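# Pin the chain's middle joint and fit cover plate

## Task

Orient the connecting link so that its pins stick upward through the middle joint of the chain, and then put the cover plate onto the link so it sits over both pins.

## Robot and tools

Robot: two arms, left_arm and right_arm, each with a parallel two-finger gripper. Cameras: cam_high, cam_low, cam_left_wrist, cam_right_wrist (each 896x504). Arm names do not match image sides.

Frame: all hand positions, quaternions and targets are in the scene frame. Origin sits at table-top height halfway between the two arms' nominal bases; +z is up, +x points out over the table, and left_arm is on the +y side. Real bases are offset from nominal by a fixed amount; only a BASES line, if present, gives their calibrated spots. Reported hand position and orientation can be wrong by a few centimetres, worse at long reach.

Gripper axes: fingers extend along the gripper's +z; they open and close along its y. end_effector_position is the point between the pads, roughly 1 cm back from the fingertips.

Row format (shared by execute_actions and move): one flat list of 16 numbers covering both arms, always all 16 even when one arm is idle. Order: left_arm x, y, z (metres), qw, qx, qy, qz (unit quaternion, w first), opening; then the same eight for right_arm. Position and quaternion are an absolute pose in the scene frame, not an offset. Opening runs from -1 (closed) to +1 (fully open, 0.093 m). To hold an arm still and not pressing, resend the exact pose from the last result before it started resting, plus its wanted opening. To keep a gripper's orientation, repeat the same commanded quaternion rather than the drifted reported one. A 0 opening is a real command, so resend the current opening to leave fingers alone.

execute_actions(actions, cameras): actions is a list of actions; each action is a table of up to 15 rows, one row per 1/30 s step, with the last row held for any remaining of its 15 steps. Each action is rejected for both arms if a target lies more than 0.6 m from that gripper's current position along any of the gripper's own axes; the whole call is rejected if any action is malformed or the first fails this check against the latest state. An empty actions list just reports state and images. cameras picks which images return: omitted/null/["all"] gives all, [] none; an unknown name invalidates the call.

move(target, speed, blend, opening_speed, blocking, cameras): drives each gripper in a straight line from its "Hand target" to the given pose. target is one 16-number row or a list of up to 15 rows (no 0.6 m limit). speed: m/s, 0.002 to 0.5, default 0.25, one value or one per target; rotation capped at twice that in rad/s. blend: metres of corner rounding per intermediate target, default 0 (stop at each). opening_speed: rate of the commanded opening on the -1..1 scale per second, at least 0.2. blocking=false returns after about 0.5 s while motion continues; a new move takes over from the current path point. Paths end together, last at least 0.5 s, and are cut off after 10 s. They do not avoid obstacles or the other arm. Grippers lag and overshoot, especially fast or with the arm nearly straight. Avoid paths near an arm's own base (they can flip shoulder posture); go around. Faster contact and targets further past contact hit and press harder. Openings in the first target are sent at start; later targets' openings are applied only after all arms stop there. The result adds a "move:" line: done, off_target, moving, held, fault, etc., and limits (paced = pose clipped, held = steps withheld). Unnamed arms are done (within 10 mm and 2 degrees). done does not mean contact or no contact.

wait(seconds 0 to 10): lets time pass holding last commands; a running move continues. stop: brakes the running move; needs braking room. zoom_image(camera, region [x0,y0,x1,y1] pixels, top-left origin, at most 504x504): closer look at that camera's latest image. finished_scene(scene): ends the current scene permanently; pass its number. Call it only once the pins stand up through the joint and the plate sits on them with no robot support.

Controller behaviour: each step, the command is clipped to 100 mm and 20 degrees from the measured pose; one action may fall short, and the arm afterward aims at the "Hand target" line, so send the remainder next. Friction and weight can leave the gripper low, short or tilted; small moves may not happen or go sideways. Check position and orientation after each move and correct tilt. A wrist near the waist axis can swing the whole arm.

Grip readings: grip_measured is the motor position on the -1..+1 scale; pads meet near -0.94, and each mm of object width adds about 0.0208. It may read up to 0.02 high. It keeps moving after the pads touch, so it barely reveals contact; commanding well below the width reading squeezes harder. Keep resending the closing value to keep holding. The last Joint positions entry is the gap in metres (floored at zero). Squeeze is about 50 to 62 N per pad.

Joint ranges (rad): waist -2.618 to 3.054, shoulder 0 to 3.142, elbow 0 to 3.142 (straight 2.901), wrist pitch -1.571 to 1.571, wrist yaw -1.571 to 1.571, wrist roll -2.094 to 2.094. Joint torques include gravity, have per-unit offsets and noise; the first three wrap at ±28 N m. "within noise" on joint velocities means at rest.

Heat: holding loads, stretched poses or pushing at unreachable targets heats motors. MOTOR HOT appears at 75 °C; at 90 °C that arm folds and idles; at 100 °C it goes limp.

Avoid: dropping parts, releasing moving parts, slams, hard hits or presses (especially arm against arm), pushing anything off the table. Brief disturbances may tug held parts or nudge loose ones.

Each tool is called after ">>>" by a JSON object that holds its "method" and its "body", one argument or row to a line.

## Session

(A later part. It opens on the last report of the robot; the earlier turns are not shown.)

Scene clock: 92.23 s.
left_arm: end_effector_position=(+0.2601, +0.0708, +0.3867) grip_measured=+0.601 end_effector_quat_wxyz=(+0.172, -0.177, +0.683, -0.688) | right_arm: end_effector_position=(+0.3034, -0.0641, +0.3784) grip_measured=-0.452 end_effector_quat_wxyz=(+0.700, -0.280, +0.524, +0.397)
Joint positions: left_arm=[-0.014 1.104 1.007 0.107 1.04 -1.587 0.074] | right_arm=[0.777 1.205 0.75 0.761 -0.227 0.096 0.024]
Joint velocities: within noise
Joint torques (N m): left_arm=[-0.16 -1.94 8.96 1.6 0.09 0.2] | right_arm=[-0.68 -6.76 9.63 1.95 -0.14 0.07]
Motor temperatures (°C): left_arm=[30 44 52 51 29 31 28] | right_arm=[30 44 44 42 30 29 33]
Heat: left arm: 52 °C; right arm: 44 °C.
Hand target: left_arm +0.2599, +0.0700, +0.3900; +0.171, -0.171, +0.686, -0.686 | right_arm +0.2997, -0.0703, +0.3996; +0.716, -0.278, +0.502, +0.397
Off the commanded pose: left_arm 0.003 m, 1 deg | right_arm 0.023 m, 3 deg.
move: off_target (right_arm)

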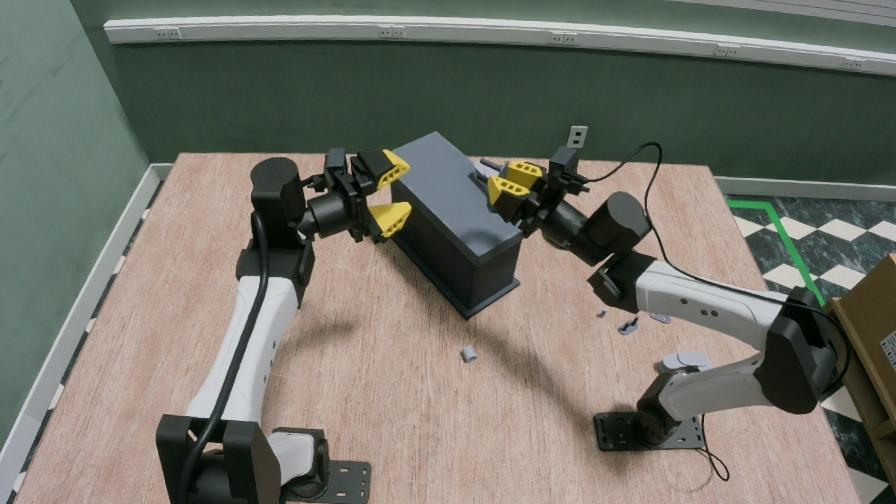

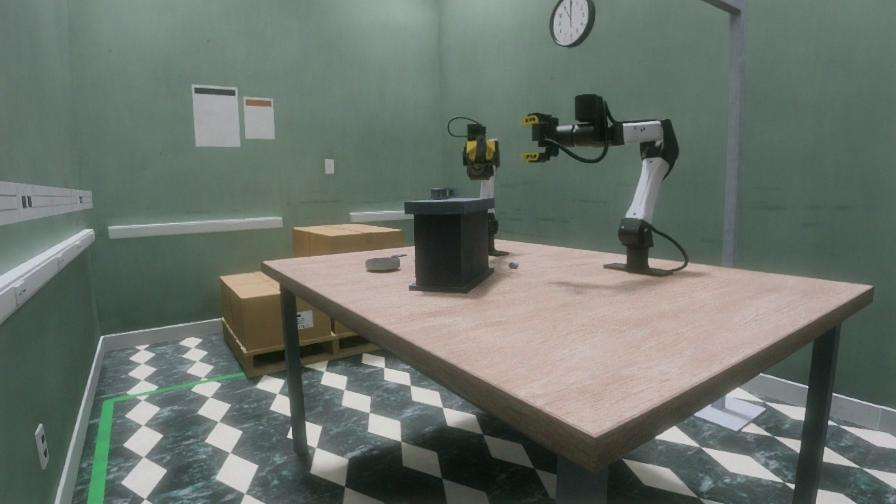

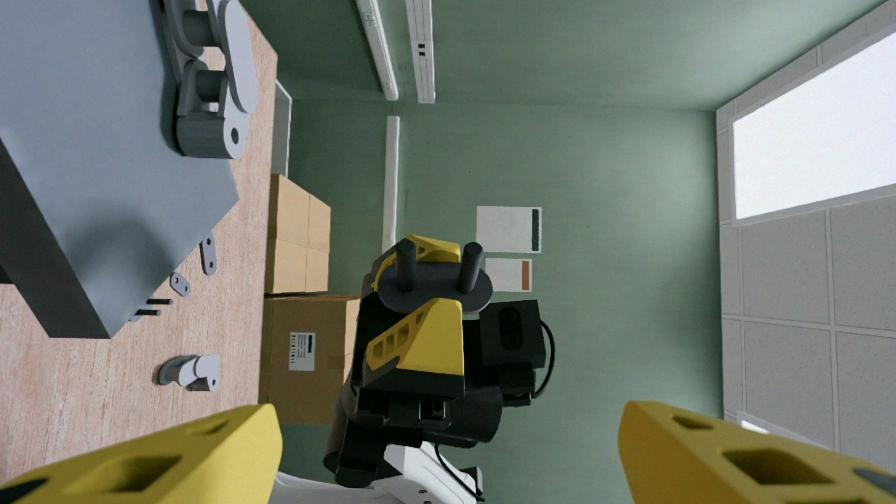

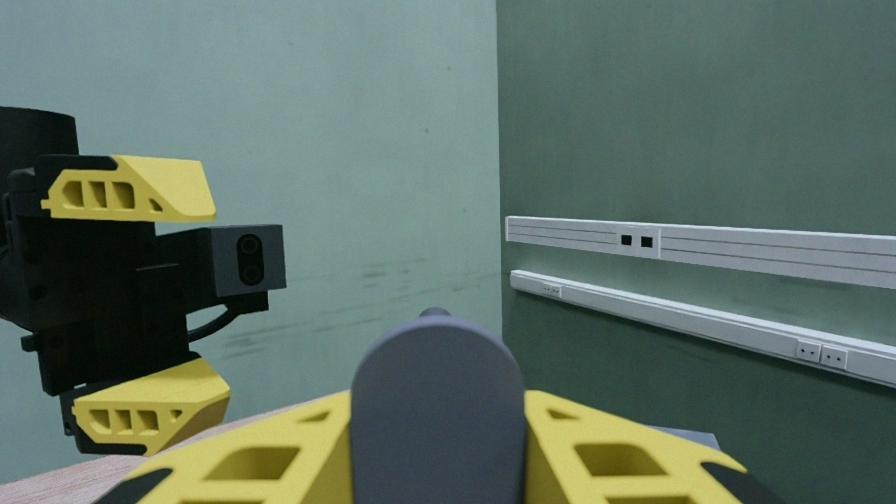

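>>> {"method": "move", "body": {
  "target": [0.276, -0.035, 0.384, 0.171, -0.171, 0.686, -0.686, 0.6, 0.30, -0.07, 0.40, 0.716, -0.278, 0.502, 0.397, -0.8],
  "speed": 0.12
}}

>>> {"method": "zoom_image", "body": {
  "camera": "cam_left_wrist",
  "region": [300, 150, 700, 450]
}}

Scene clock: 95.30 s.
left_arm: end_effector_position=(+0.2720, -0.0333, +0.3764) grip_measured=+0.601 end_effector_quat_wxyz=(+0.157, -0.178, +0.690, -0.684) | right_arm: end_effector_position=(+0.3034, -0.0640, +0.3781) grip_measured=-0.452 end_effector_quat_wxyz=(+0.700, -0.280, +0.524, +0.397)
Joint positions: left_arm=[-0.412 1.254 1.078 0.156 0.663 -1.585 0.074] | right_arm=[0.777 1.205 0.75 0.76 -0.227 0.096 0.024]
Joint velocities: within noise
Joint torques (N m): left_arm=[-0.51 -3 9.17 2.12 -0.08 0.19] | right_arm=[-0.68 -6.8 9.63 1.96 -0.14 0.07]
Motor temperatures (°C): left_arm=[30 44 53 51 29 31 28] | right_arm=[30 44 44 42 30 29 33]
Heat: left arm: 53 °C; right arm: 44 °C.
Hand target: left_arm +0.2757, -0.0349, +0.3839; +0.171, -0.171, +0.686, -0.686 | right_arm +0.2996, -0.0703, +0.3995; +0.716, -0.278, +0.502, +0.397
Off the commanded pose: left_arm 0.009 m, 2 deg | right_arm 0.023 m, 3 deg.
move: off_target (right_arm)

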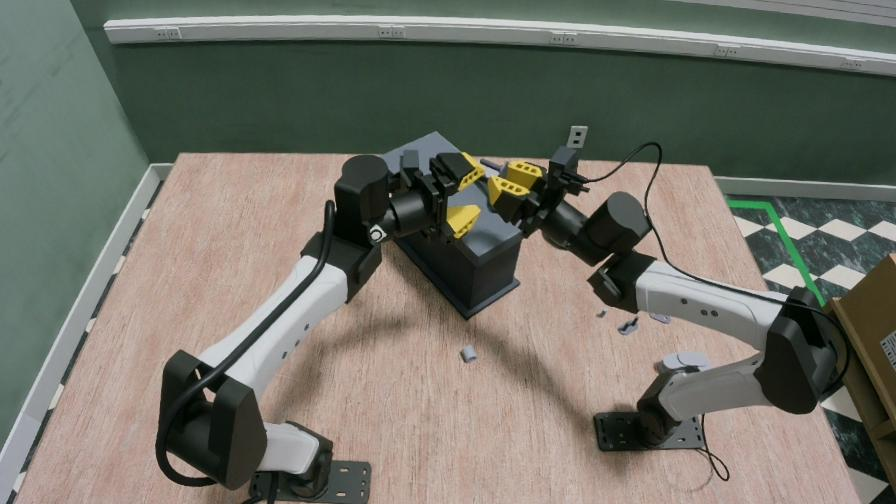

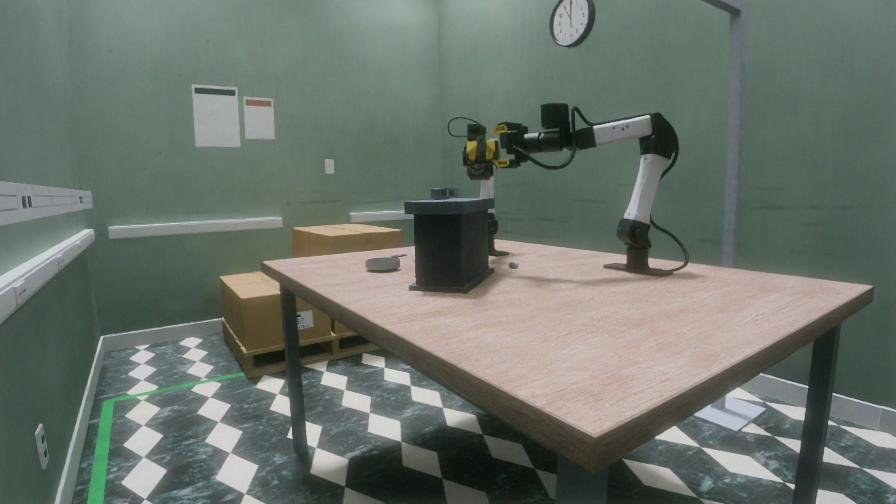

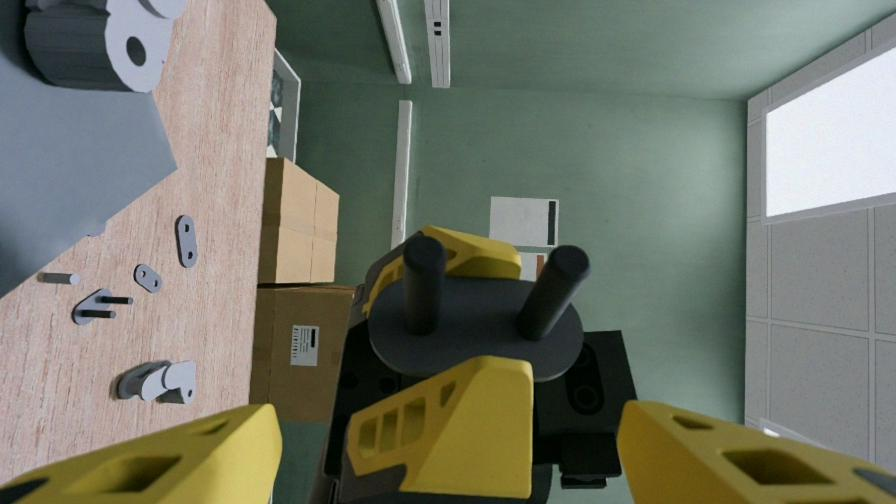

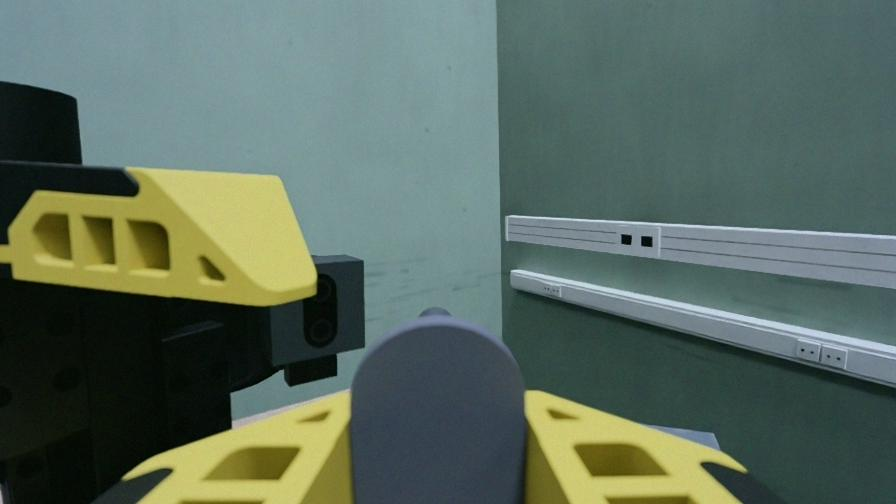

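Scaled by 1.260 from the camera's 896x504 image, which has a finer 1280x720 frame.

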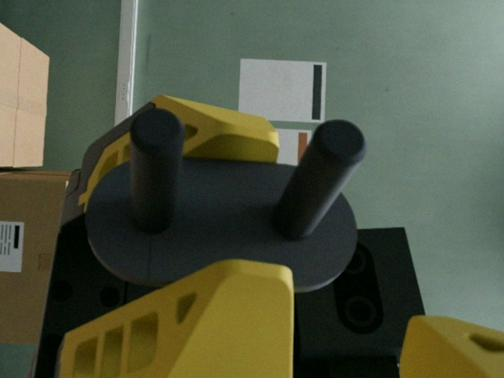

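>>> {"method": "move", "body": {
  "target": [0.3056, -0.0637, 0.393, 0.198, -0.1435, 0.692, -0.679, 0.6, 0.30, -0.07, 0.40, 0.716, -0.278, 0.502, 0.397, -0.8],
  "speed": 0.06
}}

>>> {"method": "zoom_image", "body": {
  "camera": "cam_left_wrist",
  "region": [200, 200, 700, 504]
}}

>>> {"method": "zoom_image", "body": {
  "camera": "cam_high",
  "region": [400, 100, 600, 240]
}}

Scene clock: 98.10 s.
left_arm: end_effector_position=(+0.3017, -0.0608, +0.3877) grip_measured=+0.601 end_effector_quat_wxyz=(+0.187, -0.150, +0.695, -0.678) | right_arm: end_effector_position=(+0.3034, -0.0640, +0.3781) grip_measured=-0.452 end_effector_quat_wxyz=(+0.700, -0.280, +0.524, +0.397)
Joint positions: left_arm=[-0.454 1.405 1.229 0.164 0.618 -1.508 0.074] | right_arm=[0.777 1.205 0.75 0.76 -0.227 0.096 0.024]
Joint velocities: within noise
Joint torques (N m): left_arm=[-0.65 -4.19 9.22 2.07 -0.16 0.18] | right_arm=[-0.66 -6.8 9.62 1.96 -0.14 0.08]
Motor temperatures (°C): left_arm=[30 43 53 51 29 31 28] | right_arm=[30 45 44 42 30 29 33]
Heat: left arm: 53 °C; right arm: 45 °C.
Hand target: left_arm +0.3053, -0.0635, +0.3930; +0.198, -0.143, +0.692, -0.679 | right_arm +0.2996, -0.0703, +0.3996; +0.716, -0.278, +0.502, +0.397
Off the commanded pose: left_arm 0.007 m, 2 deg | right_arm 0.023 m, 3 deg.
move: off_target (right_arm)

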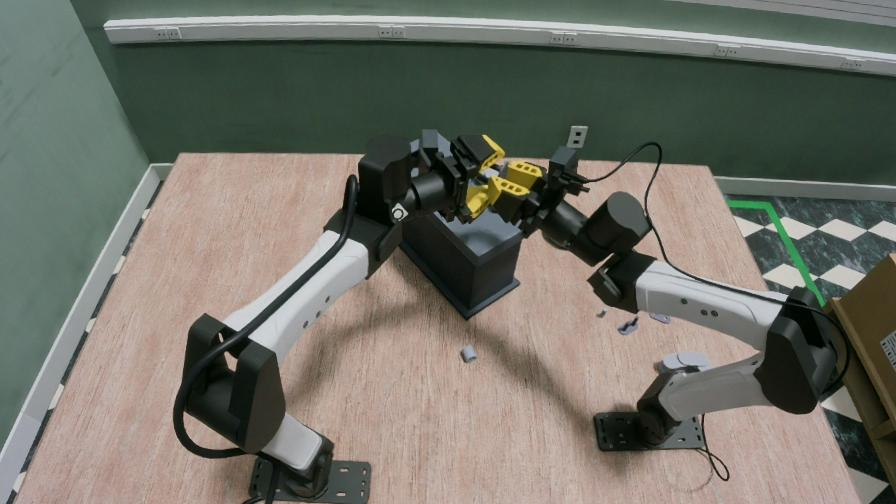

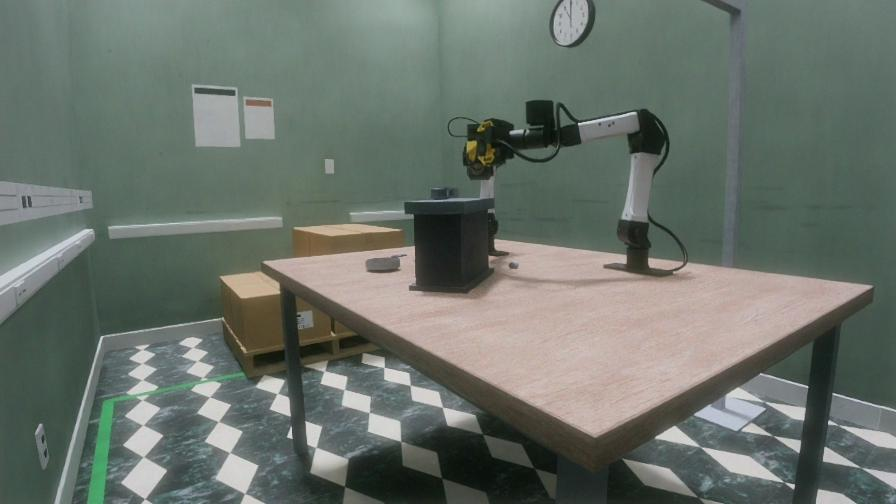

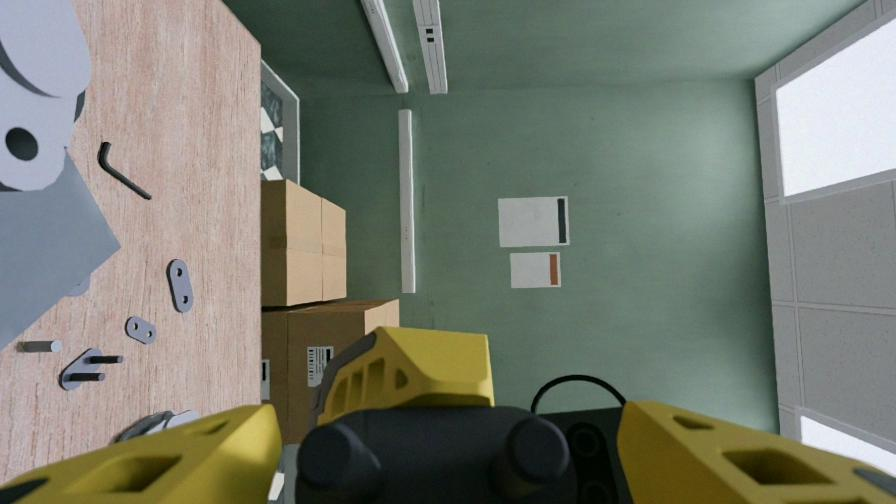

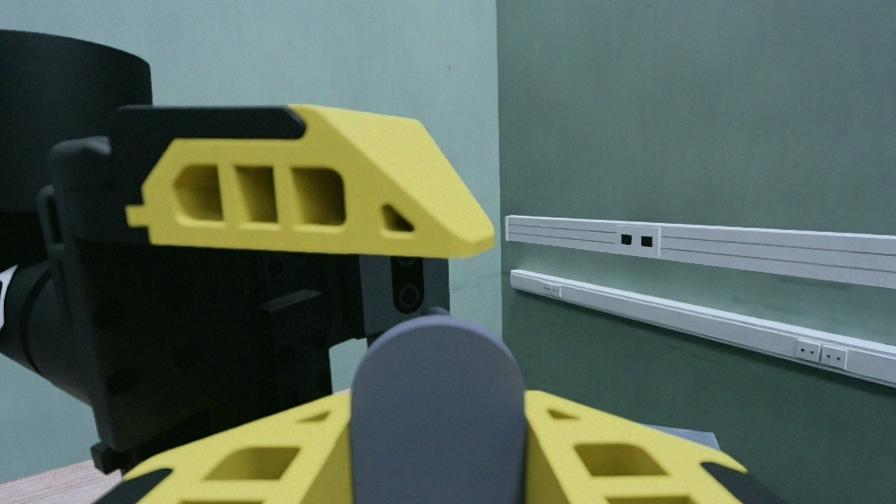

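Scaled by 1.008 from the camera's 896x504 image, which has a finer 1280x720 frame.

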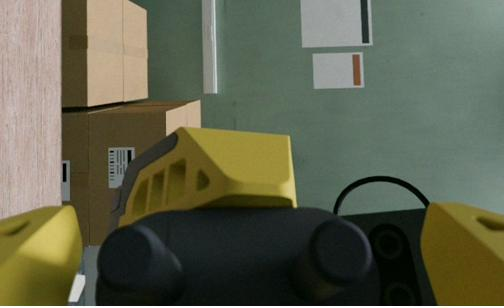

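Scaled by 2.520 from the camera's 896x504 image, which has a finer 1280x720 frame.

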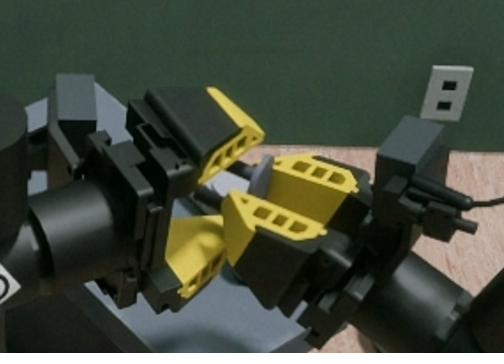

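>>> {"method": "move", "body": {
  "target": [
    [0.2995, -0.071, 0.3935, 0.198, -0.1435, 0.692, -0.679, 0.6, 0.30, -0.07, 0.40, 0.716, -0.278, 0.502, 0.397, -0.8],
    [0.2995, -0.071, 0.3935, 0.198, -0.1435, 0.692, -0.679, 0.0, 0.30, -0.07, 0.40, 0.716, -0.278, 0.502, 0.397, -0.8]
  ],
  "speed": 0.05,
  "opening_speed": 0.6
}}

>>> {"method": "zoom_image", "body": {
  "camera": "cam_left_wrist",
  "region": [200, 200, 700, 504]
}}

>>> {"method": "zoom_image", "body": {
  "camera": "cam_high",
  "region": [400, 100, 600, 240]
}}

Scene clock: 101.07 s.
left_arm: end_effector_position=(+0.2974, -0.0689, +0.3874) grip_measured=+0.155 end_effector_quat_wxyz=(+0.187, -0.149, +0.695, -0.678) | right_arm: end_effector_position=(+0.3032, -0.0642, +0.3805) grip_measured=-0.452 end_effector_quat_wxyz=(+0.701, -0.280, +0.522, +0.397)
Joint positions: left_arm=[-0.485 1.405 1.229 0.163 0.587 -1.506 0.053] | right_arm=[0.777 1.205 0.754 0.763 -0.227 0.096 0.024]
Joint velocities: within noise
Joint torques (N m): left_arm=[-0.65 -4.82 8.94 2.07 -0.12 0.2] | right_arm=[-0.65 -6.72 9.35 1.93 -0.13 0.08]
Motor temperatures (°C): left_arm=[30 43 54 51 29 31 28] | right_arm=[30 45 44 42 30 29 33]
Heat: left arm: 54 °C; right arm: 45 °C.
Hand target: left_arm +0.2993, -0.0708, +0.3936; +0.198, -0.143, +0.692, -0.679 | right_arm +0.2998, -0.0702, +0.3996; +0.716, -0.278, +0.502, +0.397
Off the commanded pose: left_arm 0.007 m, 1 deg | right_arm 0.021 m, 3 deg.
move: off_target (right_arm)

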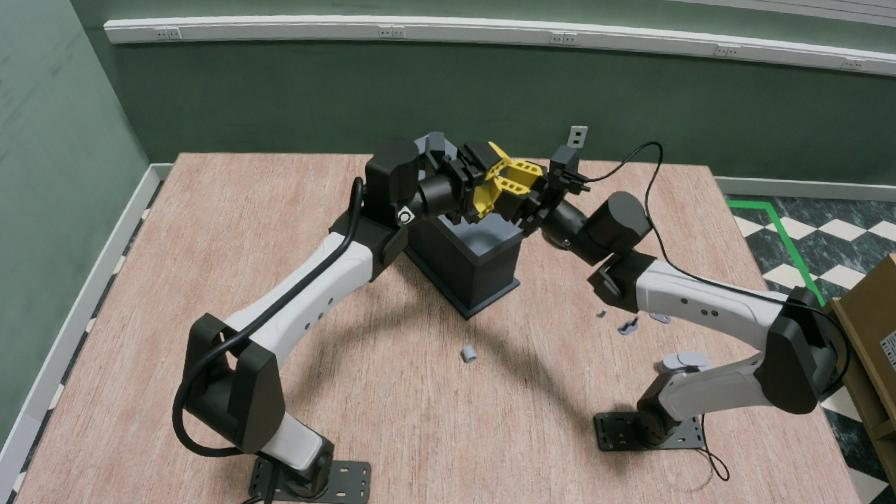

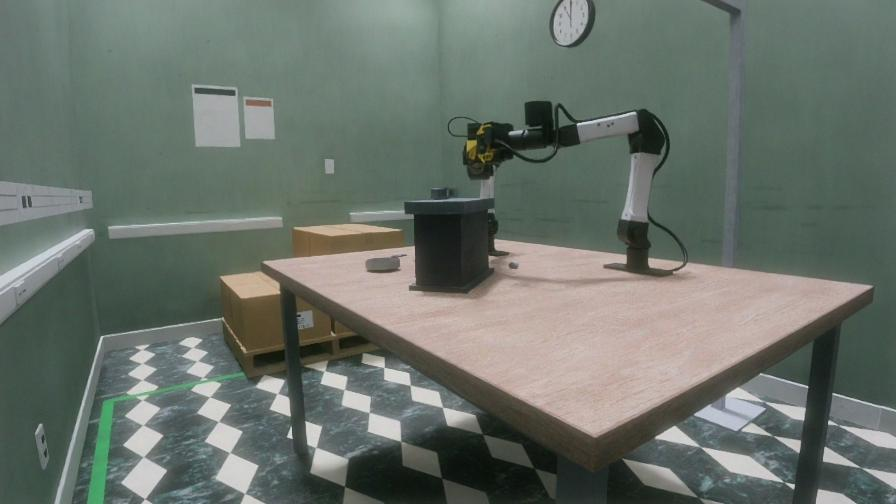

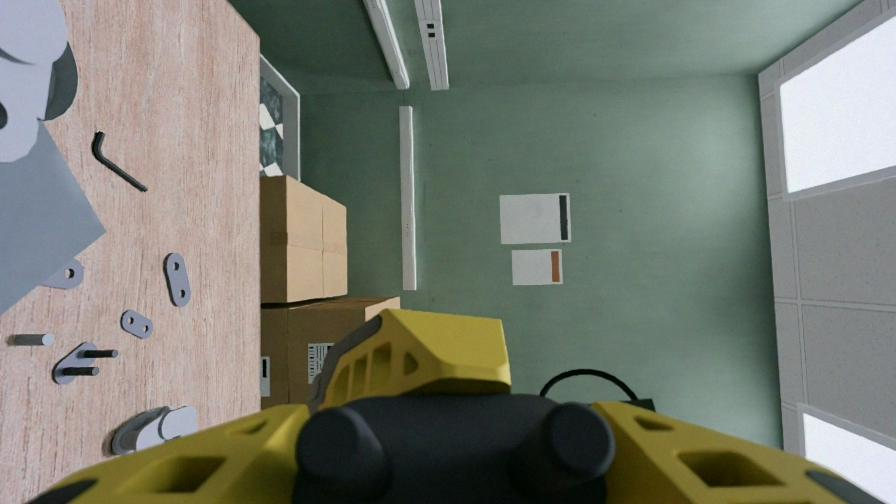

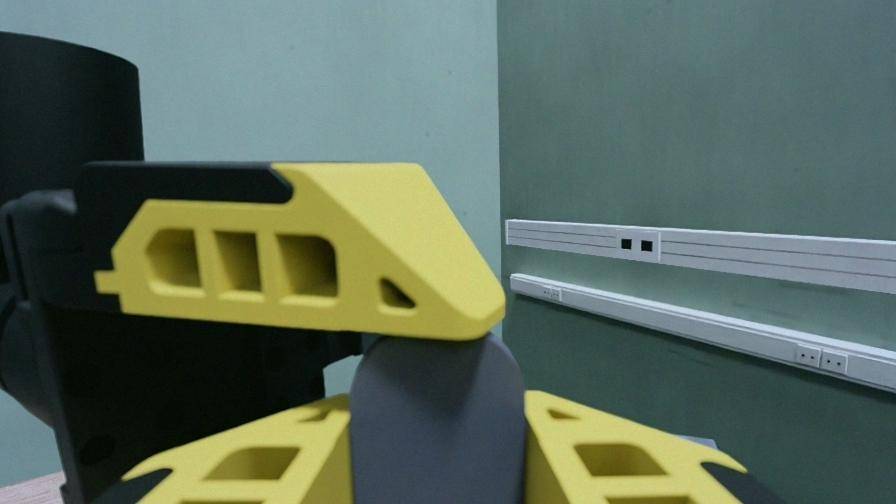

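Scaled by 1.008 from the camera's 896x504 image, which has a finer 1280x720 frame.

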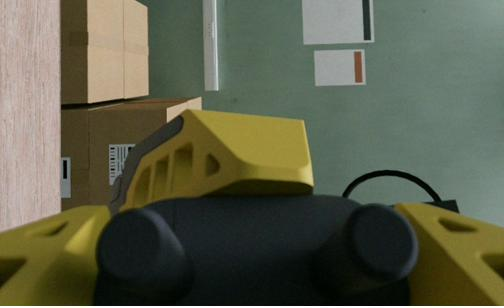

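Scaled by 2.520 from the camera's 896x504 image, which has a finer 1280x720 frame.

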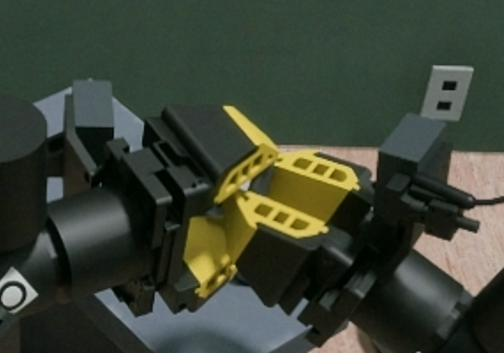

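>>> {"method": "move", "body": {
  "target": [
    [0.2995, -0.071, 0.3935, 0.198, -0.1435, 0.692, -0.679, 0.6, 0.30, -0.07, 0.40, 0.716, -0.278, 0.502, 0.397, -0.8],
    [0.3075, -0.058, 0.3935, 0.198, -0.1435, 0.692, -0.679, 0.6, 0.30, -0.07, 0.40, 0.716, -0.278, 0.502, 0.397, -0.8],
    [0.3075, -0.058, 0.3935, 0.198, -0.1435, 0.692, -0.679, -0.3, 0.30, -0.07, 0.40, 0.716, -0.278, 0.502, 0.397, -0.8]
  ],
  "speed": 0.05,
  "opening_speed": 0.7
}}

>>> {"method": "zoom_image", "body": {
  "camera": "cam_left_wrist",
  "region": [200, 200, 700, 504]
}}

>>> {"method": "zoom_image", "body": {
  "camera": "cam_high",
  "region": [400, 100, 600, 240]
}}

Scene clock: 106.10 s.
left_arm: end_effector_position=(+0.3014, -0.0593, +0.4060) grip_measured=-0.231 end_effector_quat_wxyz=(+0.201, -0.133, +0.682, -0.690) | right_arm: end_effector_position=(+0.2984, -0.0673, +0.3989) grip_measured=-0.452 end_effector_quat_wxyz=(+0.717, -0.281, +0.499, +0.397)
Joint positions: left_arm=[-0.448 1.406 1.258 0.189 0.63 -1.505 0.034] | right_arm=[0.777 1.192 0.777 0.776 -0.234 0.08 0.024]
Joint velocities: within noise
Joint torques (N m): left_arm=[0.4 -4.52 6.71 1.79 -0.07 0.18] | right_arm=[-0.7 -5.16 7.57 1.81 -0.07 0.24]
Motor temperatures (°C): left_arm=[30 43 55 52 29 31 28] | right_arm=[30 45 45 42 30 29 33]
Heat: left arm: 55 °C; right arm: 45 °C.
Hand target: left_arm +0.3073, -0.0580, +0.3935; +0.198, -0.143, +0.692, -0.679 | right_arm +0.3001, -0.0700, +0.4000; +0.716, -0.278, +0.502, +0.397
Off the commanded pose: left_arm 0.014 m, 2 deg | right_arm 0.003 m, 1 deg.
move: off_target (left_arm)

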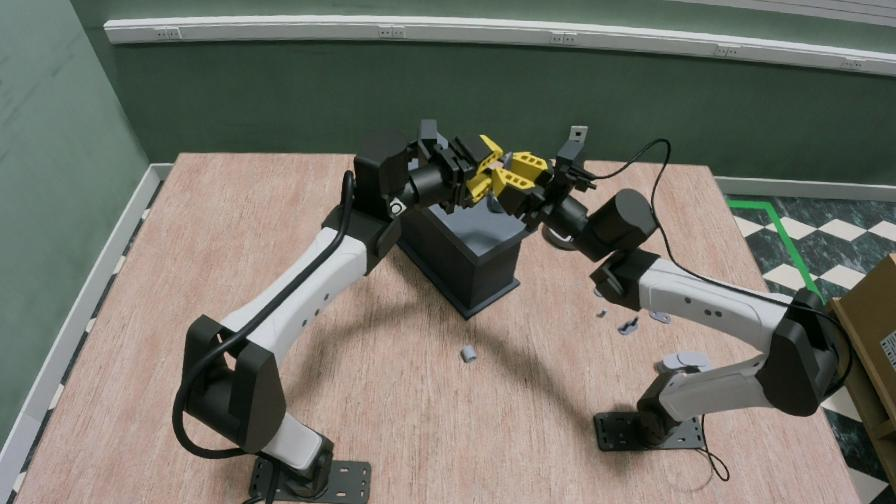

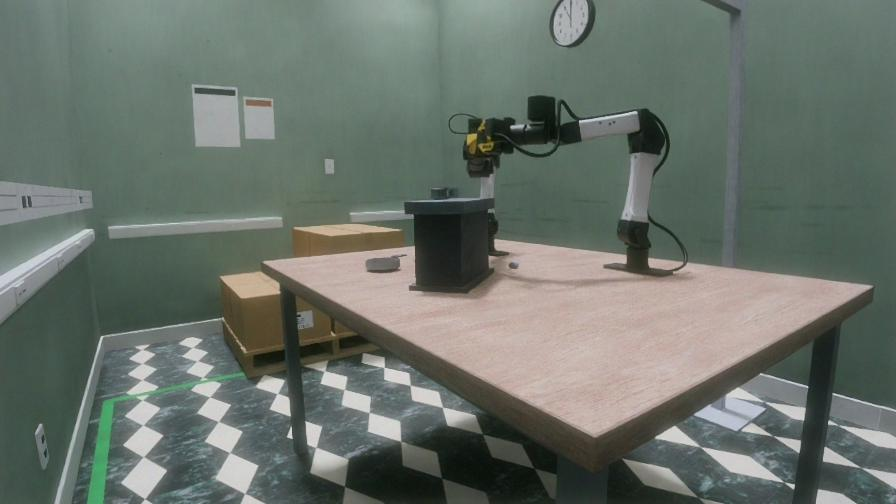

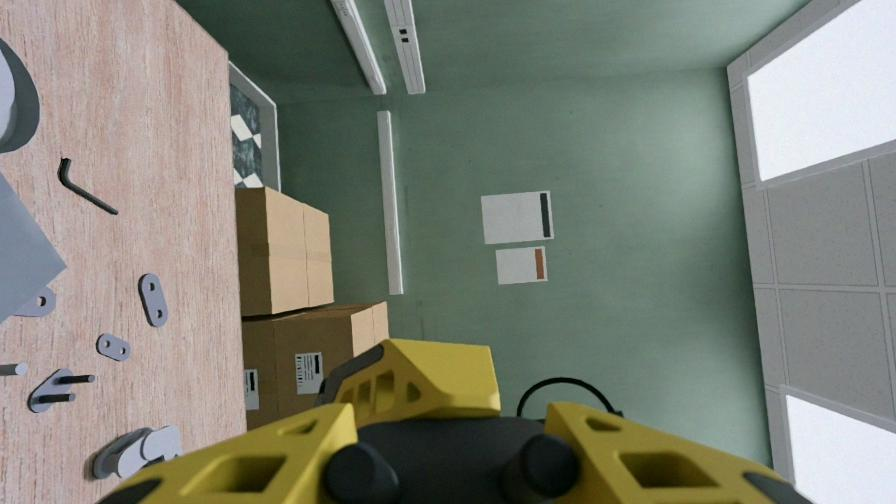

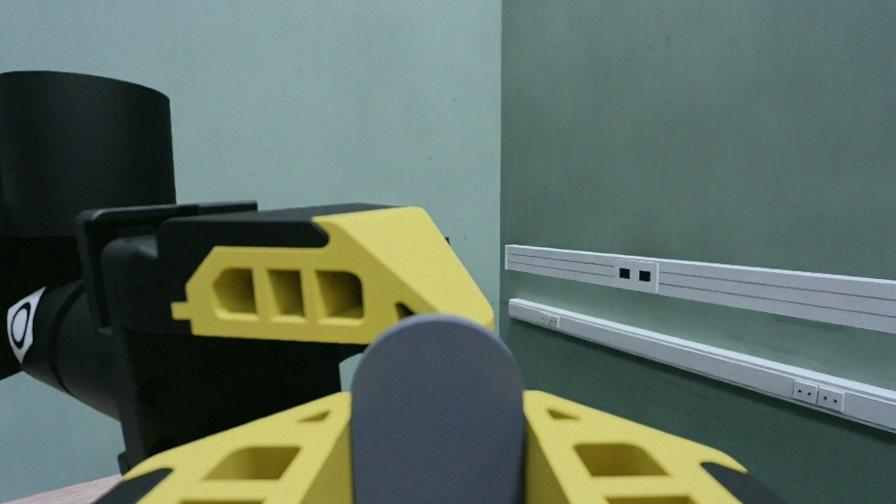

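Scaled by 1.008 from the camera's 896x504 image, which has a finer 1280x720 frame.

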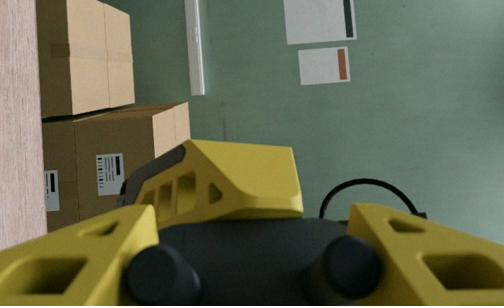

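Scaled by 2.520 from the camera's 896x504 image, which has a finer 1280x720 frame.

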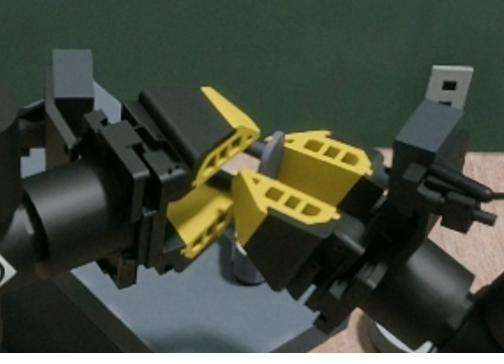

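>>> {"method": "move", "body": {
  "target": [
    [0.3040, -0.0590, 0.411, 0.201, -0.133, 0.682, -0.690, -0.7, 0.30, -0.07, 0.40, 0.716, -0.278, 0.502, 0.397, -0.8]
  ],
  "speed": 0.05,
  "opening_speed": 0.7
}}

>>> {"method": "zoom_image", "body": {
  "camera": "cam_left_wrist",
  "region": [200, 200, 700, 504]
}}

Scene clock: 107.43 s.
left_arm: end_effector_position=(+0.3014, -0.0593, +0.4061) grip_measured=-0.231 end_effector_quat_wxyz=(+0.200, -0.133, +0.683, -0.690) | right_arm: end_effector_position=(+0.2985, -0.0673, +0.3989) grip_measured=-0.452 end_effector_quat_wxyz=(+0.717, -0.281, +0.499, +0.397)
Joint positions: left_arm=[-0.448 1.406 1.26 0.187 0.63 -1.505 0.034] | right_arm=[0.777 1.192 0.777 0.776 -0.234 0.081 0.024]
Joint velocities: within noise
Joint torques (N m): left_arm=[0.18 -4.67 9.4 1.83 0.01 0.03] | right_arm=[-0.69 -5.15 7.58 1.76 -0.07 0.25]
Motor temperatures (°C): left_arm=[30 43 55 51 29 31 28] | right_arm=[30 45 45 42 30 29 34]
Heat: left arm: 55 °C; right arm: 45 °C.
Hand target: left_arm +0.3039, -0.0590, +0.4108; +0.201, -0.133, +0.682, -0.690 | right_arm +0.3001, -0.0700, +0.4000; +0.716, -0.278, +0.502, +0.397
Off the commanded pose: left_arm 0.006 m, 0 deg | right_arm 0.003 m, 0 deg.
move: done

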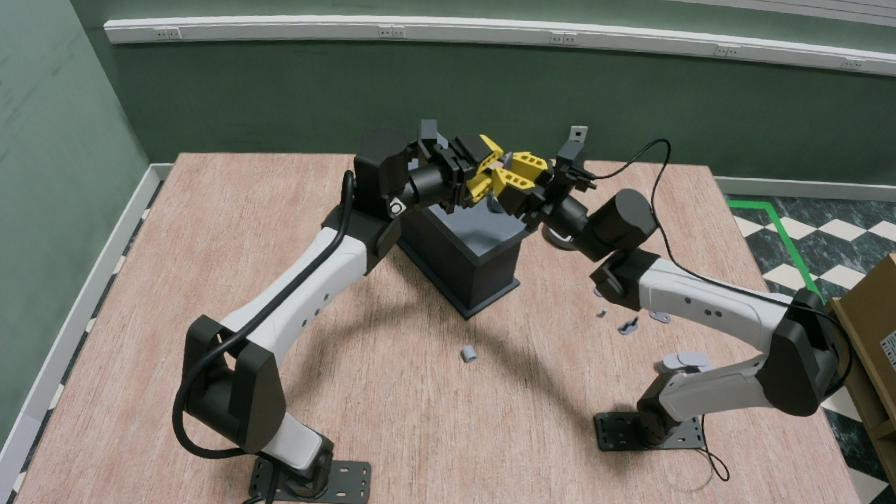

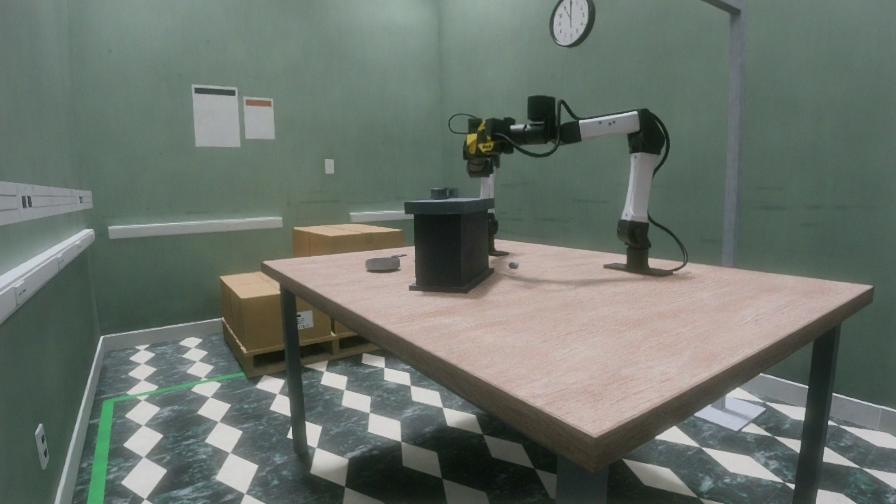

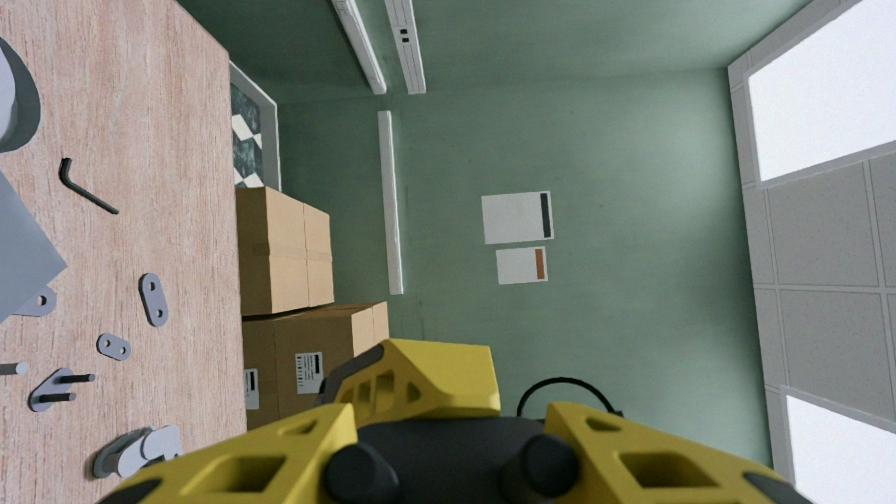

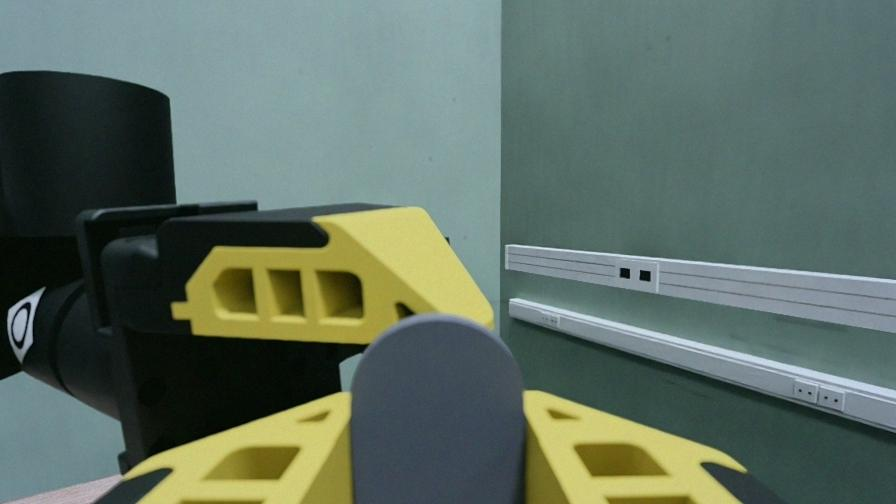

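Scaled by 1.008 from the camera's 896x504 image, which has a finer 1280x720 frame.

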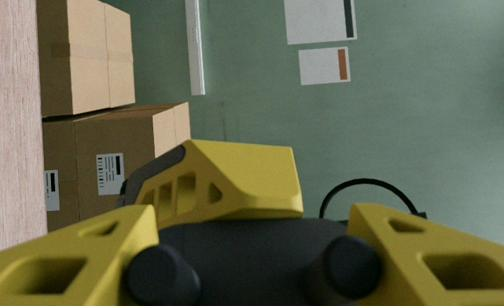

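>>> {"method": "move", "body": {
  "target": [
    [0.3040, -0.0590, 0.411, 0.201, -0.133, 0.682, -0.690, -0.7, 0.30, -0.07, 0.40, 0.716, -0.278, 0.502, 0.397, 0.0]
  ],
  "speed": 0.05,
  "opening_speed": 0.5,
  "cameras": ["cam_high","cam_left_wrist","cam_right_wrist"]
}}

>>> {"method": "zoom_image", "body": {
  "camera": "cam_high",
  "region": [400, 100, 600, 240]
}}

Scene clock: 109.80 s.
left_arm: end_effector_position=(+0.3015, -0.0593, +0.4036) grip_measured=-0.231 end_effector_quat_wxyz=(+0.197, -0.137, +0.686, -0.687) | right_arm: end_effector_position=(+0.2985, -0.0672, +0.3985) grip_measured=-0.003 end_effector_quat_wxyz=(+0.716, -0.281, +0.500, +0.397)
Joint positions: left_arm=[-0.448 1.406 1.26 0.174 0.63 -1.505 0.034] | right_arm=[0.777 1.192 0.777 0.774 -0.234 0.081 0.045]
Joint velocities: within noise
Joint torques (N m): left_arm=[0.17 -4.72 9.4 1.99 0.02 0.04] | right_arm=[-0.7 -5.15 7.58 1.77 -0.07 0.23]
Motor temperatures (°C): left_arm=[30 43 55 51 29 31 29] | right_arm=[30 44 45 42 30 29 33]
Heat: left arm: 55 °C; right arm: 45 °C.
Hand target: left_arm +0.3038, -0.0589, +0.4109; +0.201, -0.133, +0.682, -0.690 | right_arm +0.3001, -0.0700, +0.4000; +0.716, -0.278, +0.502, +0.397
Off the commanded pose: left_arm 0.008 m, 1 deg | right_arm 0.004 m, 0 deg.
move: done
Images, in order (width x height): cam_high 896x504, cam_left_wrist 896x504, cam_right_wrist 896x504.

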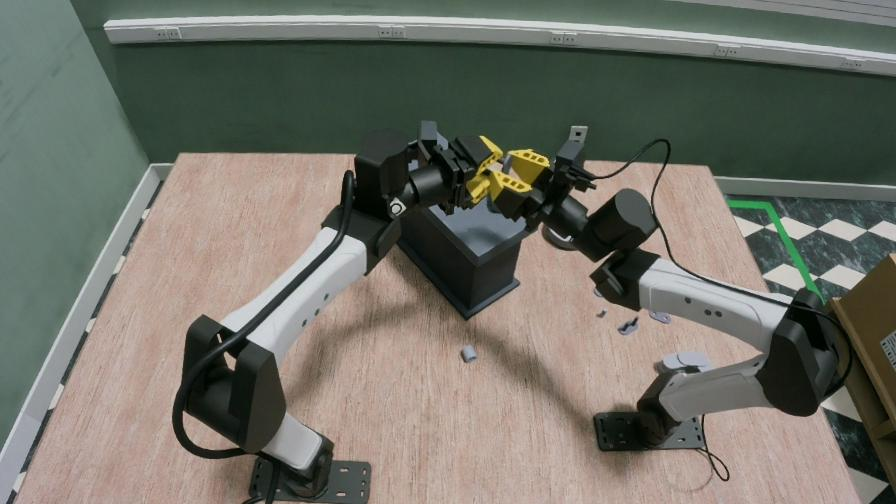

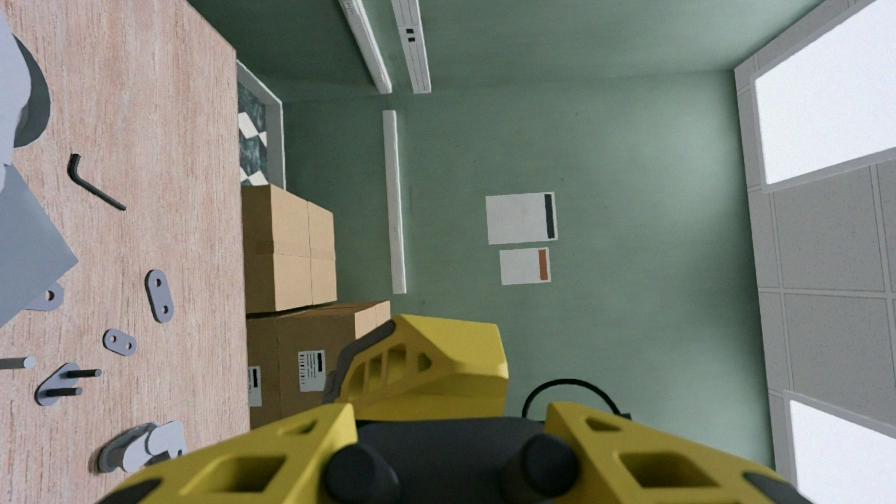

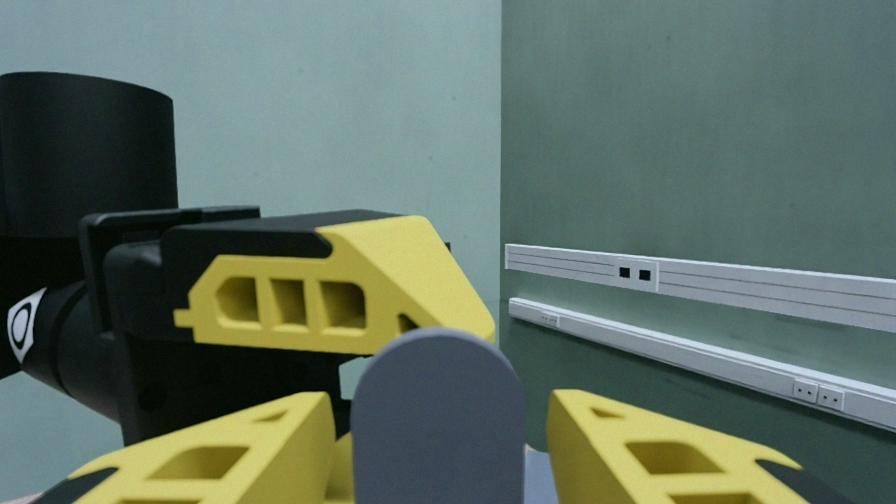

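Scaled by 2.520 from the camera's 896x504 image, which has a finer 1280x720 frame.

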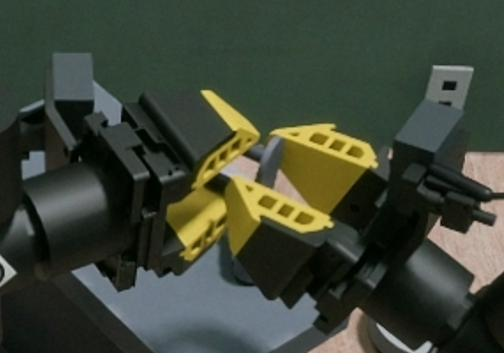

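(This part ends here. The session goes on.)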